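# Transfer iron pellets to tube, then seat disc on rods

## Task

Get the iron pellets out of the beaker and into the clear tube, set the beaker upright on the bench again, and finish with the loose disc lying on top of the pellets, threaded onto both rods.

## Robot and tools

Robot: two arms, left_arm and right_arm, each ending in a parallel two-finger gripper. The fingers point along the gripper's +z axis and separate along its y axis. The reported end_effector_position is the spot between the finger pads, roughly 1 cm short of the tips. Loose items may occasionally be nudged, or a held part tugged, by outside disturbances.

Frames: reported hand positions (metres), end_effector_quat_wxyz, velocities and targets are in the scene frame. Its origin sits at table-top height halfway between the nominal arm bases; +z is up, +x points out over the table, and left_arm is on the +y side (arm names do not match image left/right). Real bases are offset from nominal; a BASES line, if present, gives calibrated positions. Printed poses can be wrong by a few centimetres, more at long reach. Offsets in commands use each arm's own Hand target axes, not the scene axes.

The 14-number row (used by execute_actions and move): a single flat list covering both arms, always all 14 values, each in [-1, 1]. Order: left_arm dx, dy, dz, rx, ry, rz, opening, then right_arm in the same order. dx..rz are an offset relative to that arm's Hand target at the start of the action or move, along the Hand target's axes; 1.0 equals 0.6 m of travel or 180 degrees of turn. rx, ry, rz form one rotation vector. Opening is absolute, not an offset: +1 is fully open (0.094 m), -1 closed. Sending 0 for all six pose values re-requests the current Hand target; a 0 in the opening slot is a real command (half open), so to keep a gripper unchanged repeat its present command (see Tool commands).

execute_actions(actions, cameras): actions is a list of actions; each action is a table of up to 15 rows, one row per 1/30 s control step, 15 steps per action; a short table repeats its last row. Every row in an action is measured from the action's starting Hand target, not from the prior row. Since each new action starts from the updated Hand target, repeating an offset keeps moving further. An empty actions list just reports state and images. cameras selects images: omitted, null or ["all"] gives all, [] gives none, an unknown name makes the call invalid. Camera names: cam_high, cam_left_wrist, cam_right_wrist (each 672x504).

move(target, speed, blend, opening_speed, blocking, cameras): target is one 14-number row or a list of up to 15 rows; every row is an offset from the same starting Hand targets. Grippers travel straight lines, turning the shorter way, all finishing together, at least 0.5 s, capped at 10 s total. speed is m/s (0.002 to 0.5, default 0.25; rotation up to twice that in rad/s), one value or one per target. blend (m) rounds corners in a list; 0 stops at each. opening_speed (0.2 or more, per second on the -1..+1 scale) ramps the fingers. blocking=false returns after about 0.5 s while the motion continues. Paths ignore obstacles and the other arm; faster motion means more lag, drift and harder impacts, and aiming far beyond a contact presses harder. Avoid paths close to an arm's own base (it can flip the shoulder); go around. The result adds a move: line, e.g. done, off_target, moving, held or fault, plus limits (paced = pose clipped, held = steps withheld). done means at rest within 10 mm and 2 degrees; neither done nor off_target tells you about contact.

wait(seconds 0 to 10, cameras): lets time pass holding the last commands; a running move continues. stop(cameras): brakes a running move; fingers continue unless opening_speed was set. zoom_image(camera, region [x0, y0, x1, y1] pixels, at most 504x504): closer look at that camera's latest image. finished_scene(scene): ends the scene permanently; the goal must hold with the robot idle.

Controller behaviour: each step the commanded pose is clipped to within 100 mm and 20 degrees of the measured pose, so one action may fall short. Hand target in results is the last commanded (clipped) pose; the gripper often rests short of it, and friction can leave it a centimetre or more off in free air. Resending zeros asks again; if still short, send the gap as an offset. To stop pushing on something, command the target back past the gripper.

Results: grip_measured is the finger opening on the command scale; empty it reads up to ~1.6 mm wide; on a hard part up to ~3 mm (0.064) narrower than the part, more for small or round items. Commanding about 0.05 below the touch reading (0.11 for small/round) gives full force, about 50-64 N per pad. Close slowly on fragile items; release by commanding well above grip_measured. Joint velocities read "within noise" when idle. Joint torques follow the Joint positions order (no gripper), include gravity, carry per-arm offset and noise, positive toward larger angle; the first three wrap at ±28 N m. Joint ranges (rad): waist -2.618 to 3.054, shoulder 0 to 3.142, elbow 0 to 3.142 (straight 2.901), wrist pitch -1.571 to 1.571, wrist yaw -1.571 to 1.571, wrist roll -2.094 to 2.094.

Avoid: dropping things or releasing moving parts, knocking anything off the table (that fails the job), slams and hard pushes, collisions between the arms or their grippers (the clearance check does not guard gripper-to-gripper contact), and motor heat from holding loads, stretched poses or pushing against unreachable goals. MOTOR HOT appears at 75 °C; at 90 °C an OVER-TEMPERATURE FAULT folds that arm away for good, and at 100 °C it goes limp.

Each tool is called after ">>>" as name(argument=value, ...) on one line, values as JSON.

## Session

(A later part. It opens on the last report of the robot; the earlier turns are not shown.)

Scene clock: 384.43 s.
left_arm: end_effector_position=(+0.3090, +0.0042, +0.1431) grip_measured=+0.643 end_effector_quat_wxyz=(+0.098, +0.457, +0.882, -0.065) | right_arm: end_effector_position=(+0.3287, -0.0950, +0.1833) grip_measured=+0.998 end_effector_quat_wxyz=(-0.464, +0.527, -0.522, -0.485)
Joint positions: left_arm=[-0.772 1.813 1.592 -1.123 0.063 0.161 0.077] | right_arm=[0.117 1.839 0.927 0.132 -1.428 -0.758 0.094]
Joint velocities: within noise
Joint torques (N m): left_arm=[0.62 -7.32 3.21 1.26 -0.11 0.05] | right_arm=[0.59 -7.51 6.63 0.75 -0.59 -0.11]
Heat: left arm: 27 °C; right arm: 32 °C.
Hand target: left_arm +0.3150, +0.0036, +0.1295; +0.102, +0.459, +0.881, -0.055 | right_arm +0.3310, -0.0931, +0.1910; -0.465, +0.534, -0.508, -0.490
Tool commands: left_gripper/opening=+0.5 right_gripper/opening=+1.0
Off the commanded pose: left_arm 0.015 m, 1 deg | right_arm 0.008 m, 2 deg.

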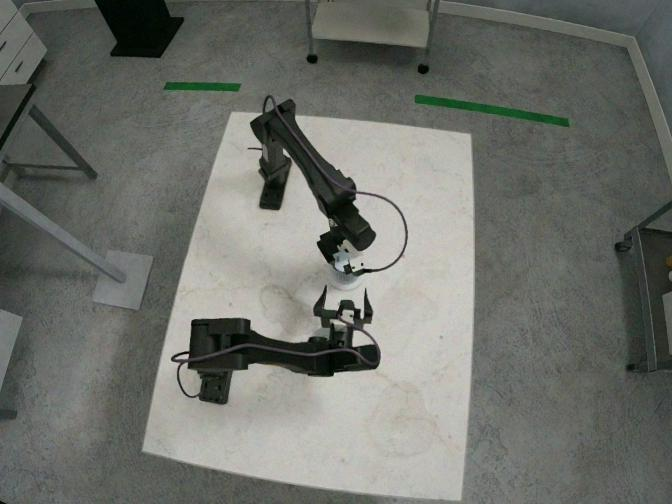

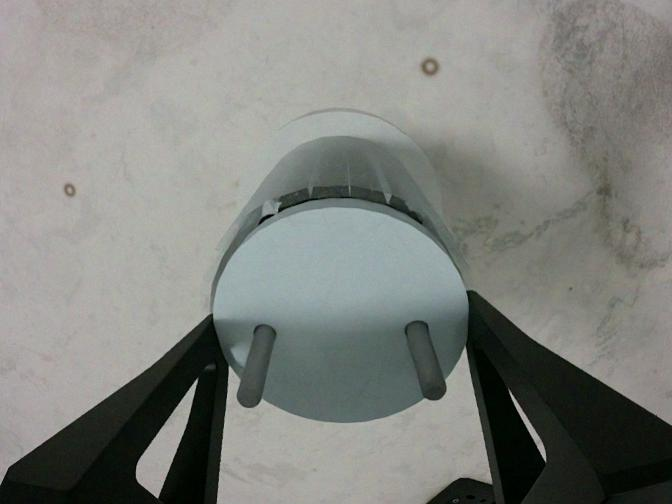

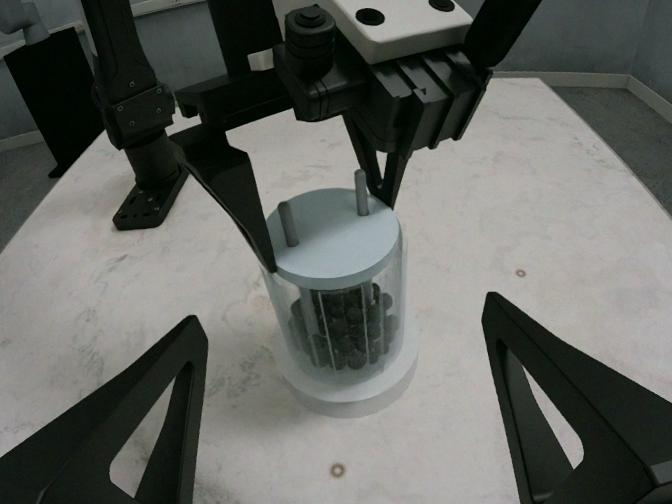

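>>> move(target=[-0.0022, -0.0014, -0.0329, 0, 0, 0, 0.5, 0, 0, 0, 0, 0, 0, 1.0], speed=0.05, cameras=["cam_right_wrist"])

>>> zoom_image(camera="cam_right_wrist", region=[235, 160, 435, 310])

Scene clock: 391.17 s.
left_arm: end_effector_position=(+0.3092, +0.0045, +0.1446) grip_measured=+0.643 end_effector_quat_wxyz=(+0.098, +0.457, +0.882, -0.064) | right_arm: end_effector_position=(+0.3287, -0.0950, +0.1833) grip_measured=+0.998 end_effector_quat_wxyz=(-0.464, +0.527, -0.522, -0.485)
Joint positions: left_arm=[-0.772 1.813 1.599 -1.13 0.062 0.161 0.077] | right_arm=[0.117 1.839 0.927 0.132 -1.428 -0.758 0.094]
Joint velocities: within noise
Joint torques (N m): left_arm=[0.58 -8.55 7.82 0.65 -0.13 0.11] | right_arm=[0.62 -7.54 6.63 0.78 -0.59 -0.1]
Heat: left arm: 27 °C; right arm: 32 °C.
Hand target: left_arm +0.3125, +0.0058, +0.1490; +0.102, +0.459, +0.881, -0.055 | right_arm +0.3310, -0.0931, +0.1910; -0.465, +0.534, -0.508, -0.490
Off the commanded pose: left_arm 0.006 m, 1 deg | right_arm 0.008 m, 2 deg.
move: done
Images, in order (width x height): cam_right_wrist 672x504.

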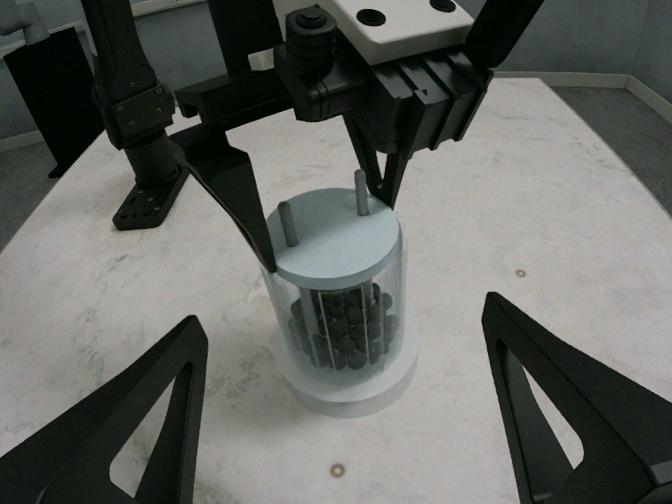

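Scaled by 2.520 from the camera's 672x504 image, which has a finer 960x720 frame.

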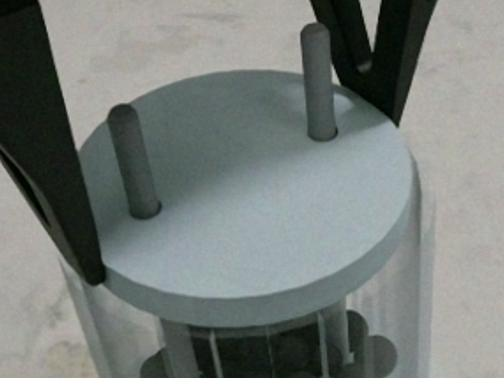

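>>> zoom_image(camera="cam_right_wrist", region=[380, 190, 430, 250])

>>> zoom_image(camera="cam_right_wrist", region=[250, 250, 300, 290])

>>> zoom_image(camera="cam_right_wrist", region=[295, 255, 375, 315])

Scaled by 8.400 from the camera's 672x504 image, which has a finer 960x720 frame.

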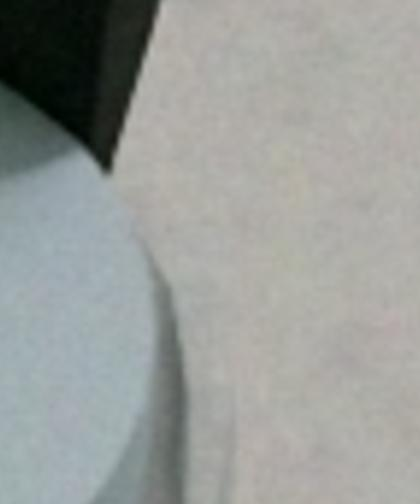

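Scaled by 10.080 from the camera's 672x504 image, which has a finer 960x720 frame.

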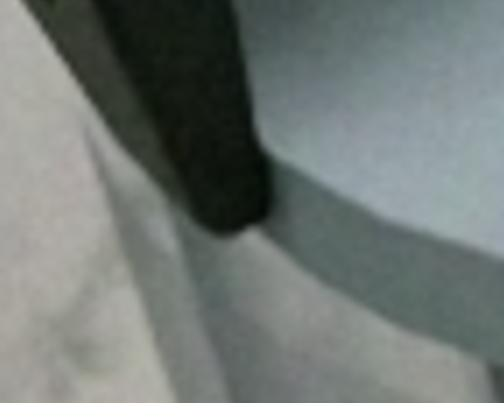

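Scaled by 6.300 from the camera's 672x504 image, which has a finer 960x720 frame.

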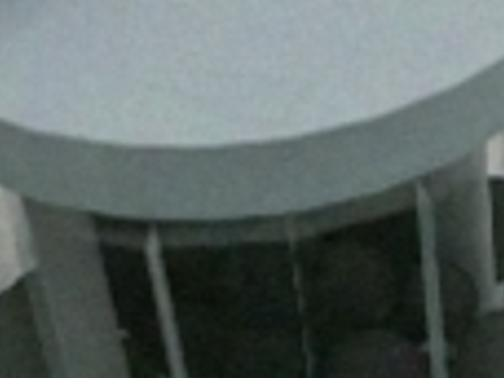

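>>> move(target=[0, 0, 0, 0, 0, 0, 1.0, 0, 0, 0, 0, 0, 0, 1.0], opening_speed=0.3, speed=0.05)

>>> zoom_image(camera="cam_right_wrist", region=[225, 160, 465, 430])

Scene clock: 399.47 s.
left_arm: end_effector_position=(+0.3031, +0.0003, +0.1453) grip_measured=+0.998 end_effector_quat_wxyz=(+0.093, +0.460, +0.880, -0.072) | right_arm: end_effector_position=(+0.3287, -0.0950, +0.1833) grip_measured=+0.998 end_effector_quat_wxyz=(-0.464, +0.527, -0.522, -0.485)
Joint positions: left_arm=[-0.782 1.813 1.602 -1.137 0.078 0.156 0.094] | right_arm=[0.117 1.839 0.927 0.132 -1.428 -0.758 0.094]
Joint velocities: within noise
Joint torques (N m): left_arm=[0.7 -8.54 7.61 0.71 -0.21 0.06] | right_arm=[0.5 -7.56 6.54 0.74 -0.57 -0.07]
Heat: left arm: 28 °C; right arm: 32 °C.
Hand target: left_arm +0.3125, +0.0058, +0.1490; +0.102, +0.459, +0.881, -0.055 | right_arm +0.3310, -0.0931, +0.1910; -0.465, +0.534, -0.508, -0.490
Off the commanded pose: left_arm 0.011 m, 2 deg | right_arm 0.008 m, 2 deg.
move: off_target (left_arm)

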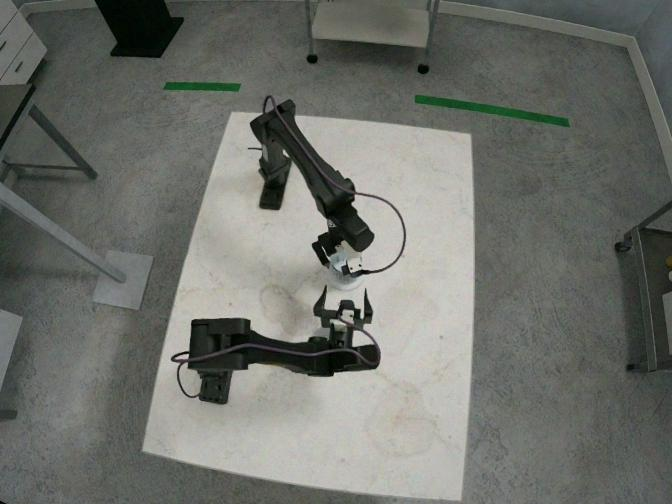

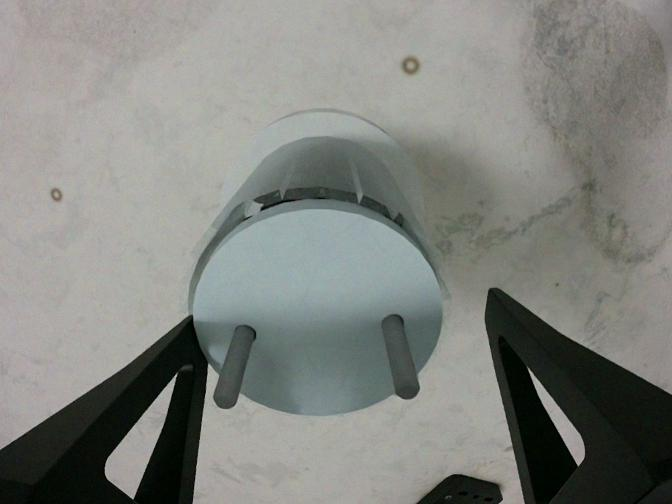

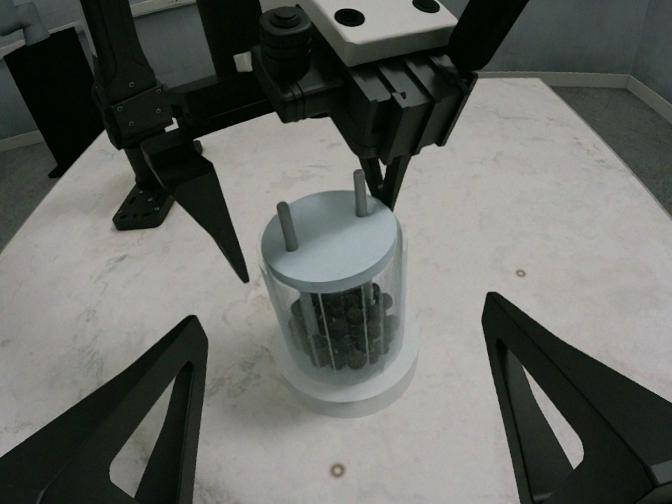

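Scaled by 1.867 from the camera's 672x504 image, which has a finer 960x720 frame.

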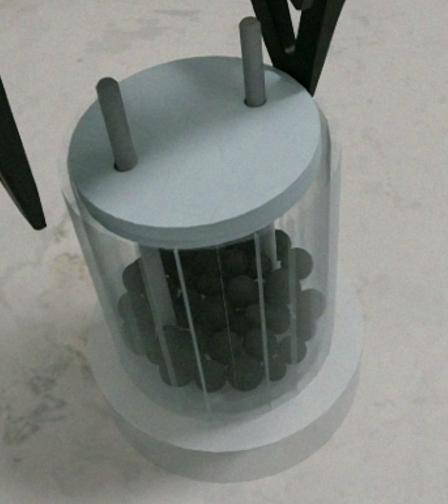

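>>> zoom_image(camera="cam_right_wrist", region=[340, 170, 420, 260])

>>> zoom_image(camera="cam_right_wrist", region=[240, 215, 320, 305])

>>> zoom_image(camera="cam_left_wrist", region=[170, 170, 470, 430])

>>> zoom_image(camera="cam_left_wrist", region=[170, 280, 270, 380])

Scaled by 5.600 from the camera's 672x504 image, which has a finer 960x720 frame.

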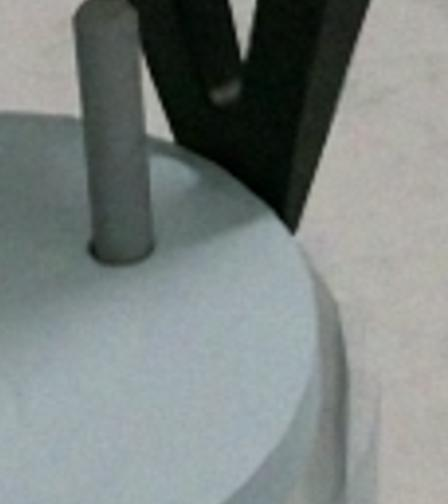

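Scaled by 5.600 from the camera's 672x504 image, which has a finer 960x720 frame.

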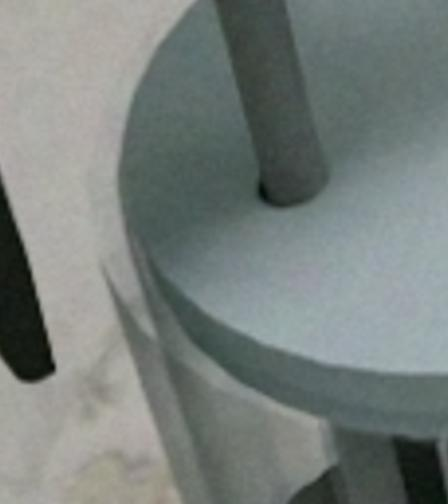

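Scaled by 1.680 from the camera's 672x504 image, which has a finer 960x720 frame.

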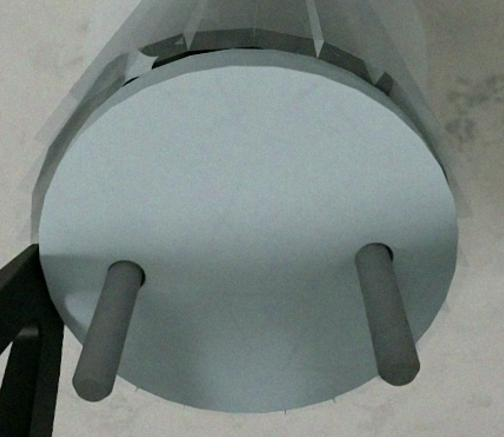

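Scaled by 5.040 from the camera's 672x504 image, which has a finer 960x720 frame.

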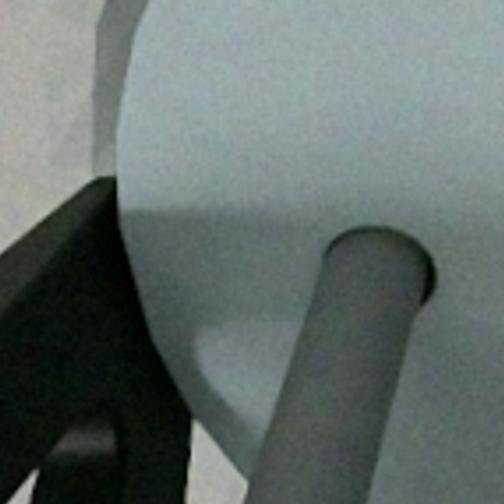

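>>> move(target=[0.0014, -0.0181, -0.0003, 0.0113, -0.0021, -0.0027, 1.0, 0, 0, 0, 0, 0, 0, 1.0], speed=0.04)

>>> zoom_image(camera="cam_right_wrist", region=[225, 160, 465, 430])

Scene clock: 405.80 s.
left_arm: end_effector_position=(+0.3027, -0.0001, +0.1453) grip_measured=+0.998 end_effector_quat_wxyz=(+0.093, +0.461, +0.880, -0.072) | right_arm: end_effector_position=(+0.3287, -0.0950, +0.1833) grip_measured=+0.998 end_effector_quat_wxyz=(-0.464, +0.527, -0.522, -0.485)
Joint positions: left_arm=[-0.784 1.813 1.602 -1.137 0.078 0.156 0.094] | right_arm=[0.117 1.839 0.927 0.132 -1.428 -0.758 0.094]
Joint velocities: within noise
Joint torques (N m): left_arm=[-0.39 -9.51 6.04 0.75 0.07 -0.08] | right_arm=[0.54 -7.57 6.61 0.74 -0.6 -0.13]
Heat: left arm: 28 °C; right arm: 32 °C.
Hand target: left_arm +0.3031, +0.0003, +0.1490; +0.096, +0.457, +0.881, -0.072 | right_arm +0.3310, -0.0931, +0.1910; -0.465, +0.534, -0.508, -0.490
Off the commanded pose: left_arm 0.004 m, 1 deg | right_arm 0.008 m, 2 deg.
move: done

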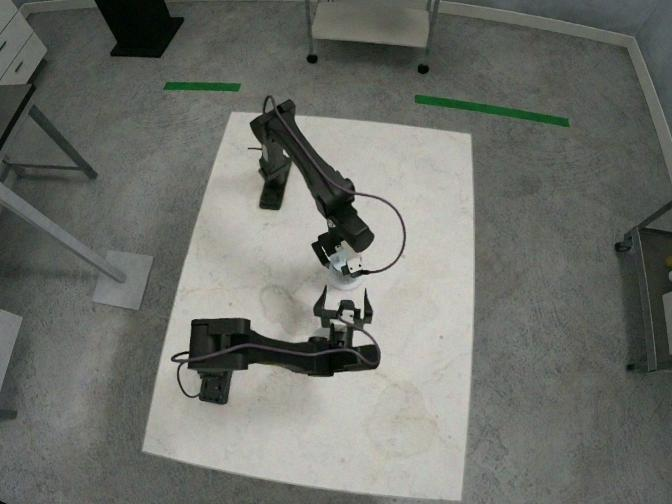

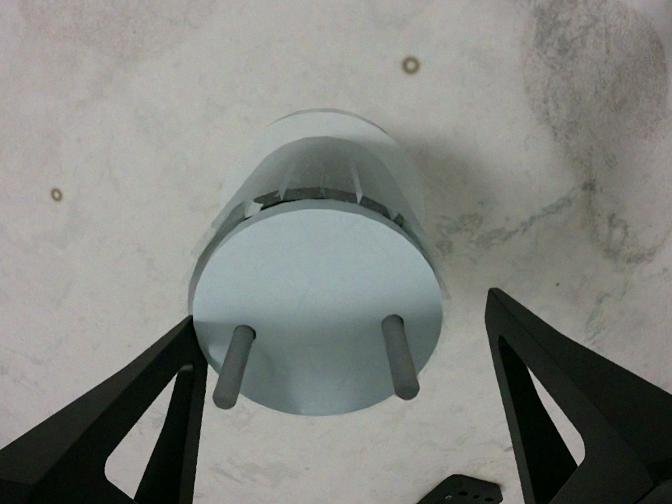

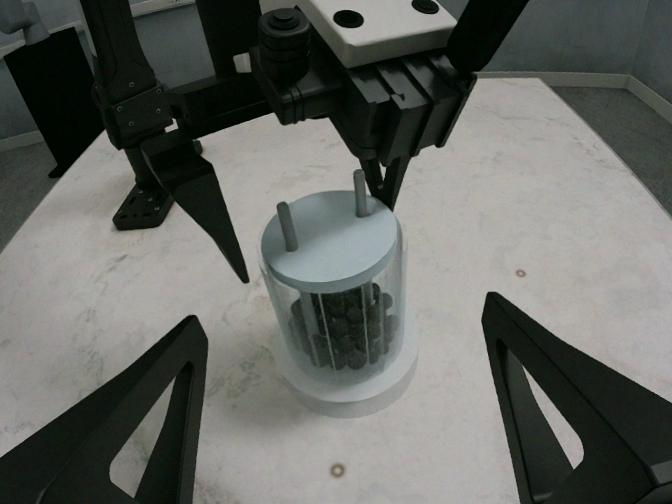

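Scaled by 1.867 from the camera's 672x504 image, which has a finer 960x720 frame.

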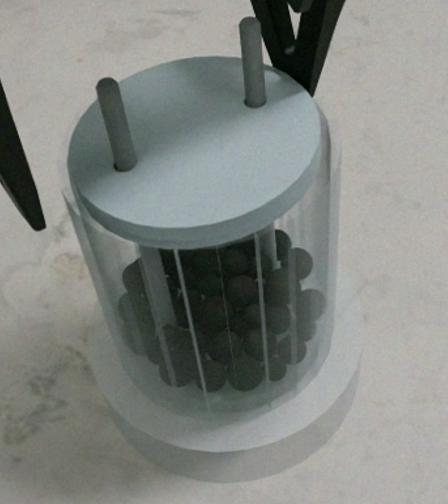

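>>> move(target=[-0.0078, -0.0013, -0.0323, 0, 0, 0, 1.0, 0, 0, 0, 0, 0, 0, 1.0], speed=0.04, cameras=["cam_right_wrist", "cam_left_wrist"])

>>> zoom_image(camera="cam_right_wrist", region=[225, 160, 465, 430])

Scene clock: 407.93 s.
left_arm: end_effector_position=(+0.3020, +0.0022, +0.1609) grip_measured=+0.998 end_effector_quat_wxyz=(+0.091, +0.461, +0.880, -0.068) | right_arm: end_effector_position=(+0.3287, -0.0950, +0.1833) grip_measured=+0.998 end_effector_quat_wxyz=(-0.464, +0.527, -0.522, -0.485)
Joint positions: left_arm=[-0.784 1.813 1.665 -1.205 0.072 0.156 0.094] | right_arm=[0.117 1.839 0.927 0.132 -1.428 -0.758 0.094]
Joint velocities: within noise
Joint torques (N m): left_arm=[-0.38 -9.02 8.43 0.62 0.07 -0.12] | right_arm=[0.57 -7.57 6.63 0.74 -0.62 -0.09]
Heat: left arm: 28 °C; right arm: 32 °C.
Hand target: left_arm +0.3031, +0.0003, +0.1689; +0.096, +0.457, +0.881, -0.072 | right_arm +0.3310, -0.0931, +0.1910; -0.465, +0.534, -0.508, -0.490
Off the commanded pose: left_arm 0.008 m, 1 deg | right_arm 0.008 m, 2 deg.
move: done
Images, in order (width x height): cam_left_wrist 672x504, cam_right_wrist 672x504.

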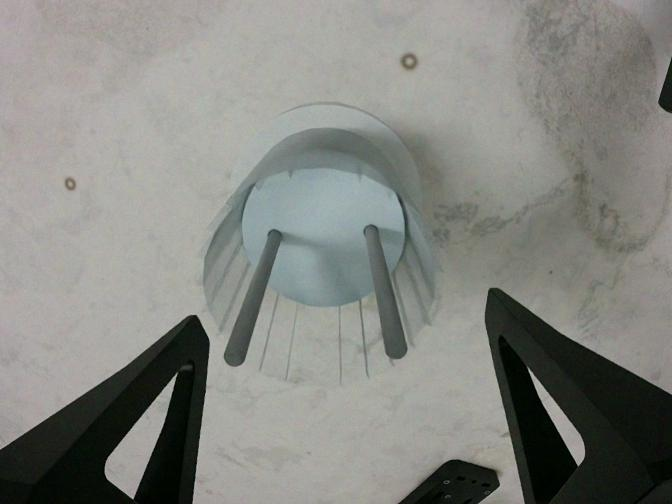

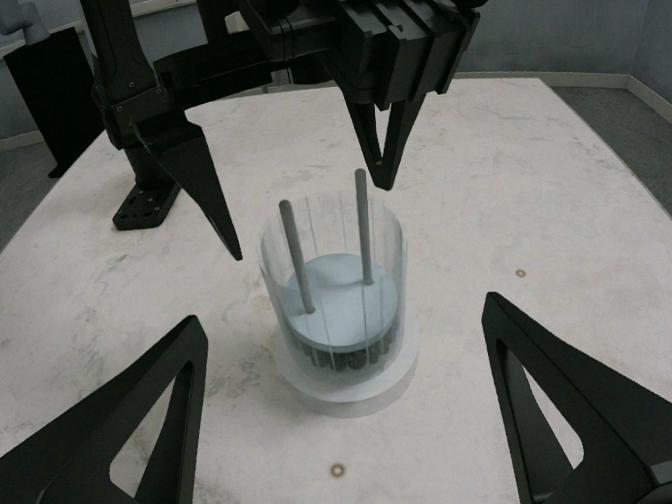

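Scaled by 1.867 from the camera's 672x504 image, which has a finer 960x720 frame.

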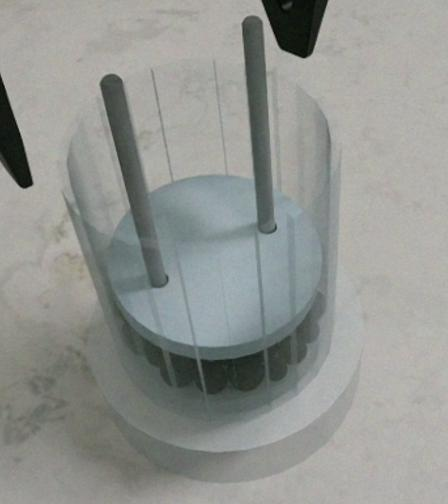

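>>> move(target=[-0.0235, -0.0039, -0.097, 0, 0, 0, 1.0, -0.0995, 0.0017, -0.01, 0, 0, 0, 1.0], speed=0.1)

>>> zoom_image(camera="cam_high", region=[250, 220, 430, 400])

>>> zoom_image(camera="cam_right_wrist", region=[200, 160, 500, 460])

Scene clock: 410.73 s.
left_arm: end_effector_position=(+0.3022, +0.0020, +0.2286) grip_measured=+0.998 end_effector_quat_wxyz=(+0.102, +0.461, +0.879, -0.072) | right_arm: end_effector_position=(+0.3316, -0.0946, +0.2298) grip_measured=+0.998 end_effector_quat_wxyz=(-0.454, +0.518, -0.532, -0.493)
Joint positions: left_arm=[-0.784 1.859 1.996 -1.469 0.072 0.156 0.094] | right_arm=[0.117 1.749 1.036 -0.083 -1.428 -0.735 0.094]
Joint velocities: within noise
Joint torques (N m): left_arm=[-0.5 -7.05 7.8 0.64 0.08 -0.08] | right_arm=[0.39 -10.33 7.06 0.76 -0.6 -0.11]
Heat: left arm: 29 °C; right arm: 33 °C.
Hand target: left_arm +0.3031, +0.0004, +0.2289; +0.096, +0.457, +0.881, -0.072 | right_arm +0.3301, -0.0939, +0.2510; -0.465, +0.534, -0.508, -0.490
Off the commanded pose: left_arm 0.002 m, 1 deg | right_arm 0.021 m, 4 deg.
move: off_target (right_arm)

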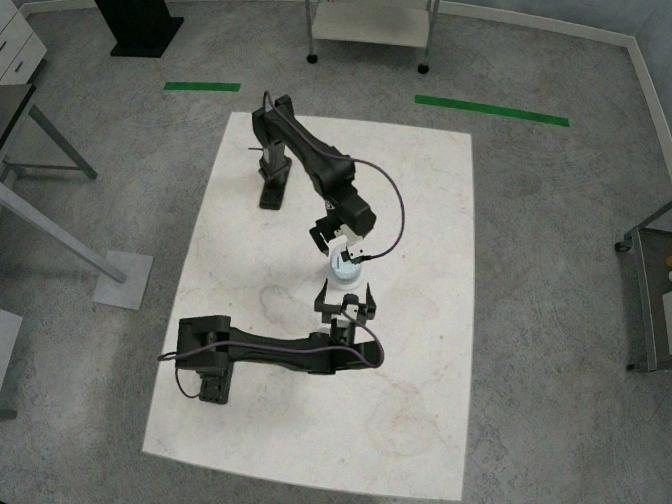

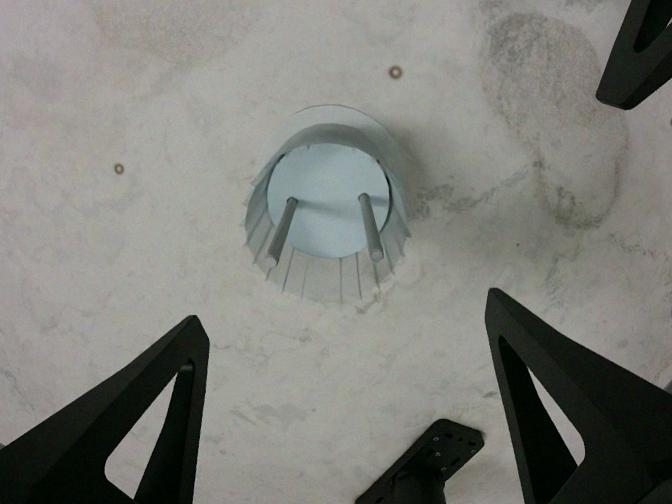

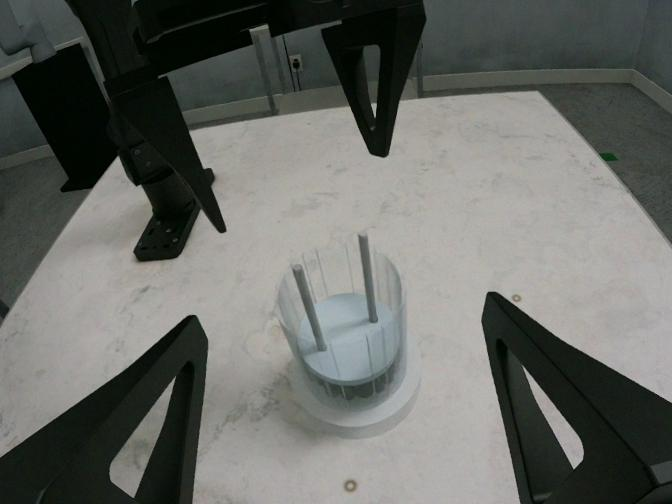

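Scaled by 2.800.

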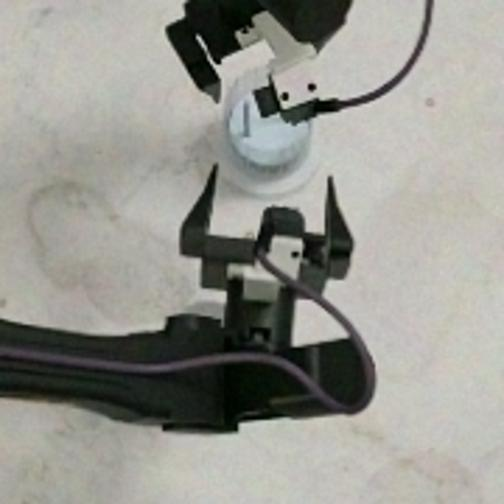

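Scaled by 1.680 from the camera's 672x504 image, which has a finer 960x720 frame.

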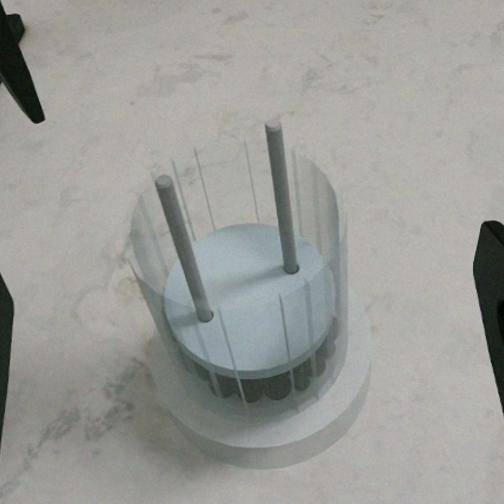

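>>> zoom_image(camera="cam_high", region=[295, 300, 365, 370])

Scaled by 7.200.

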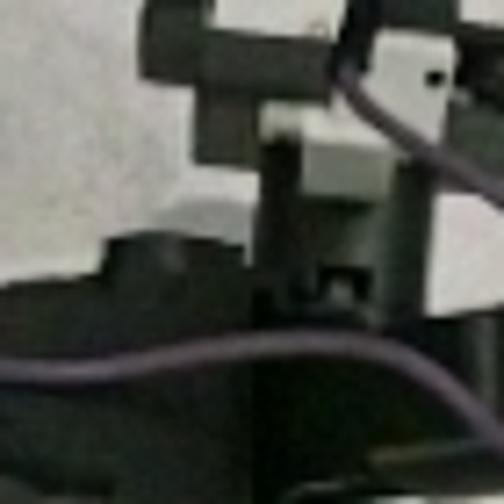

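>>> move(target=[0, 0, 0, 0, 0, 0, 1.0, 0.0294, -0.1046, -0.3377, 0.166, 0, 0.0144, 1.0], speed=0.2, cameras=["cam_high", "cam_right_wrist"])

>>> zoom_image(camera="cam_high", region=[270, 230, 400, 360])

Scene clock: 417.40 s.
left_arm: end_effector_position=(+0.3020, +0.0022, +0.2285) grip_measured=+0.998 end_effector_quat_wxyz=(+0.101, +0.461, +0.879, -0.071) | right_arm: end_effector_position=(+0.4000, -0.2929, +0.2422) grip_measured=+0.998 end_effector_quat_wxyz=(+0.572, -0.380, +0.639, +0.346)
Joint positions: left_arm=[-0.784 1.859 1.996 -1.47 0.072 0.156 0.094] | right_arm=[-0.411 1.747 1.106 -0.225 -1.431 -0.853 0.094]
Joint velocities: within noise
Joint torques (N m): left_arm=[-0.27 -7.27 7.72 0.7 0.03 -0.11] | right_arm=[0.01 -6.93 7.39 0.79 -0.68 0.11]
Heat: left arm: 29 °C; right arm: 33 °C.
Hand target: left_arm +0.3031, +0.0004, +0.2289; +0.096, +0.457, +0.881, -0.072 | right_arm +0.4032, -0.2938, +0.2510; +0.576, -0.385, +0.629, +0.353
Off the commanded pose: left_arm 0.002 m, 1 deg | right_arm 0.009 m, 2 deg.
move: done
Images, in order (width x height): cam_high 672x504, cam_right_wrist 672x504.

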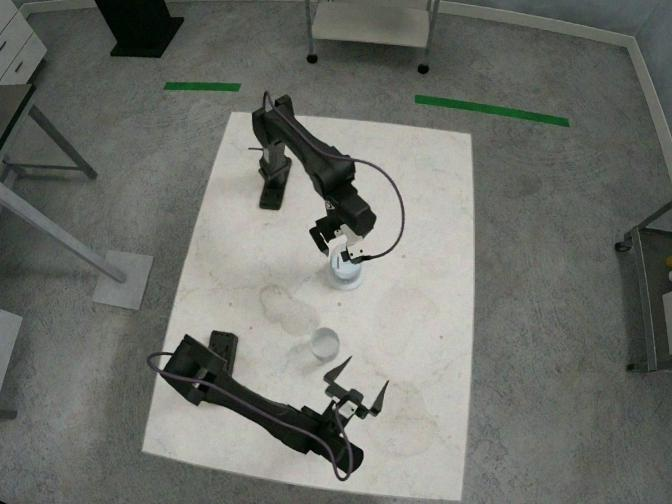

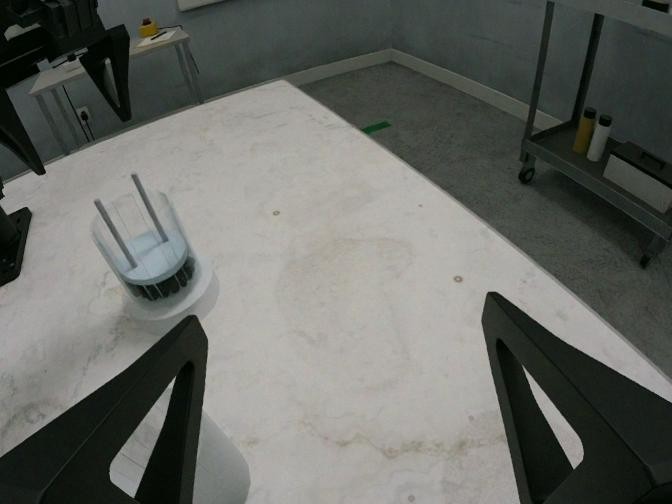

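Scaled by 3.877.

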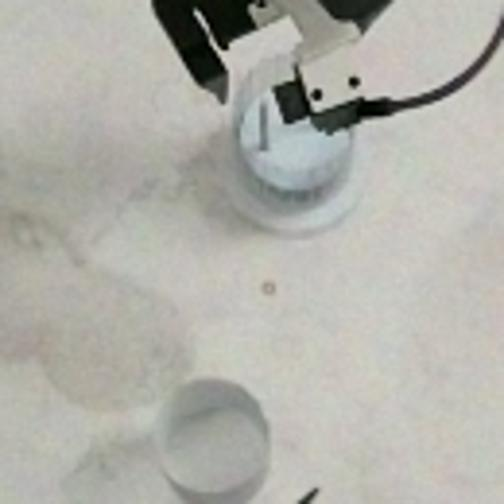

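>>> finished_scene(scene=1)

The scene is finished: the task was done.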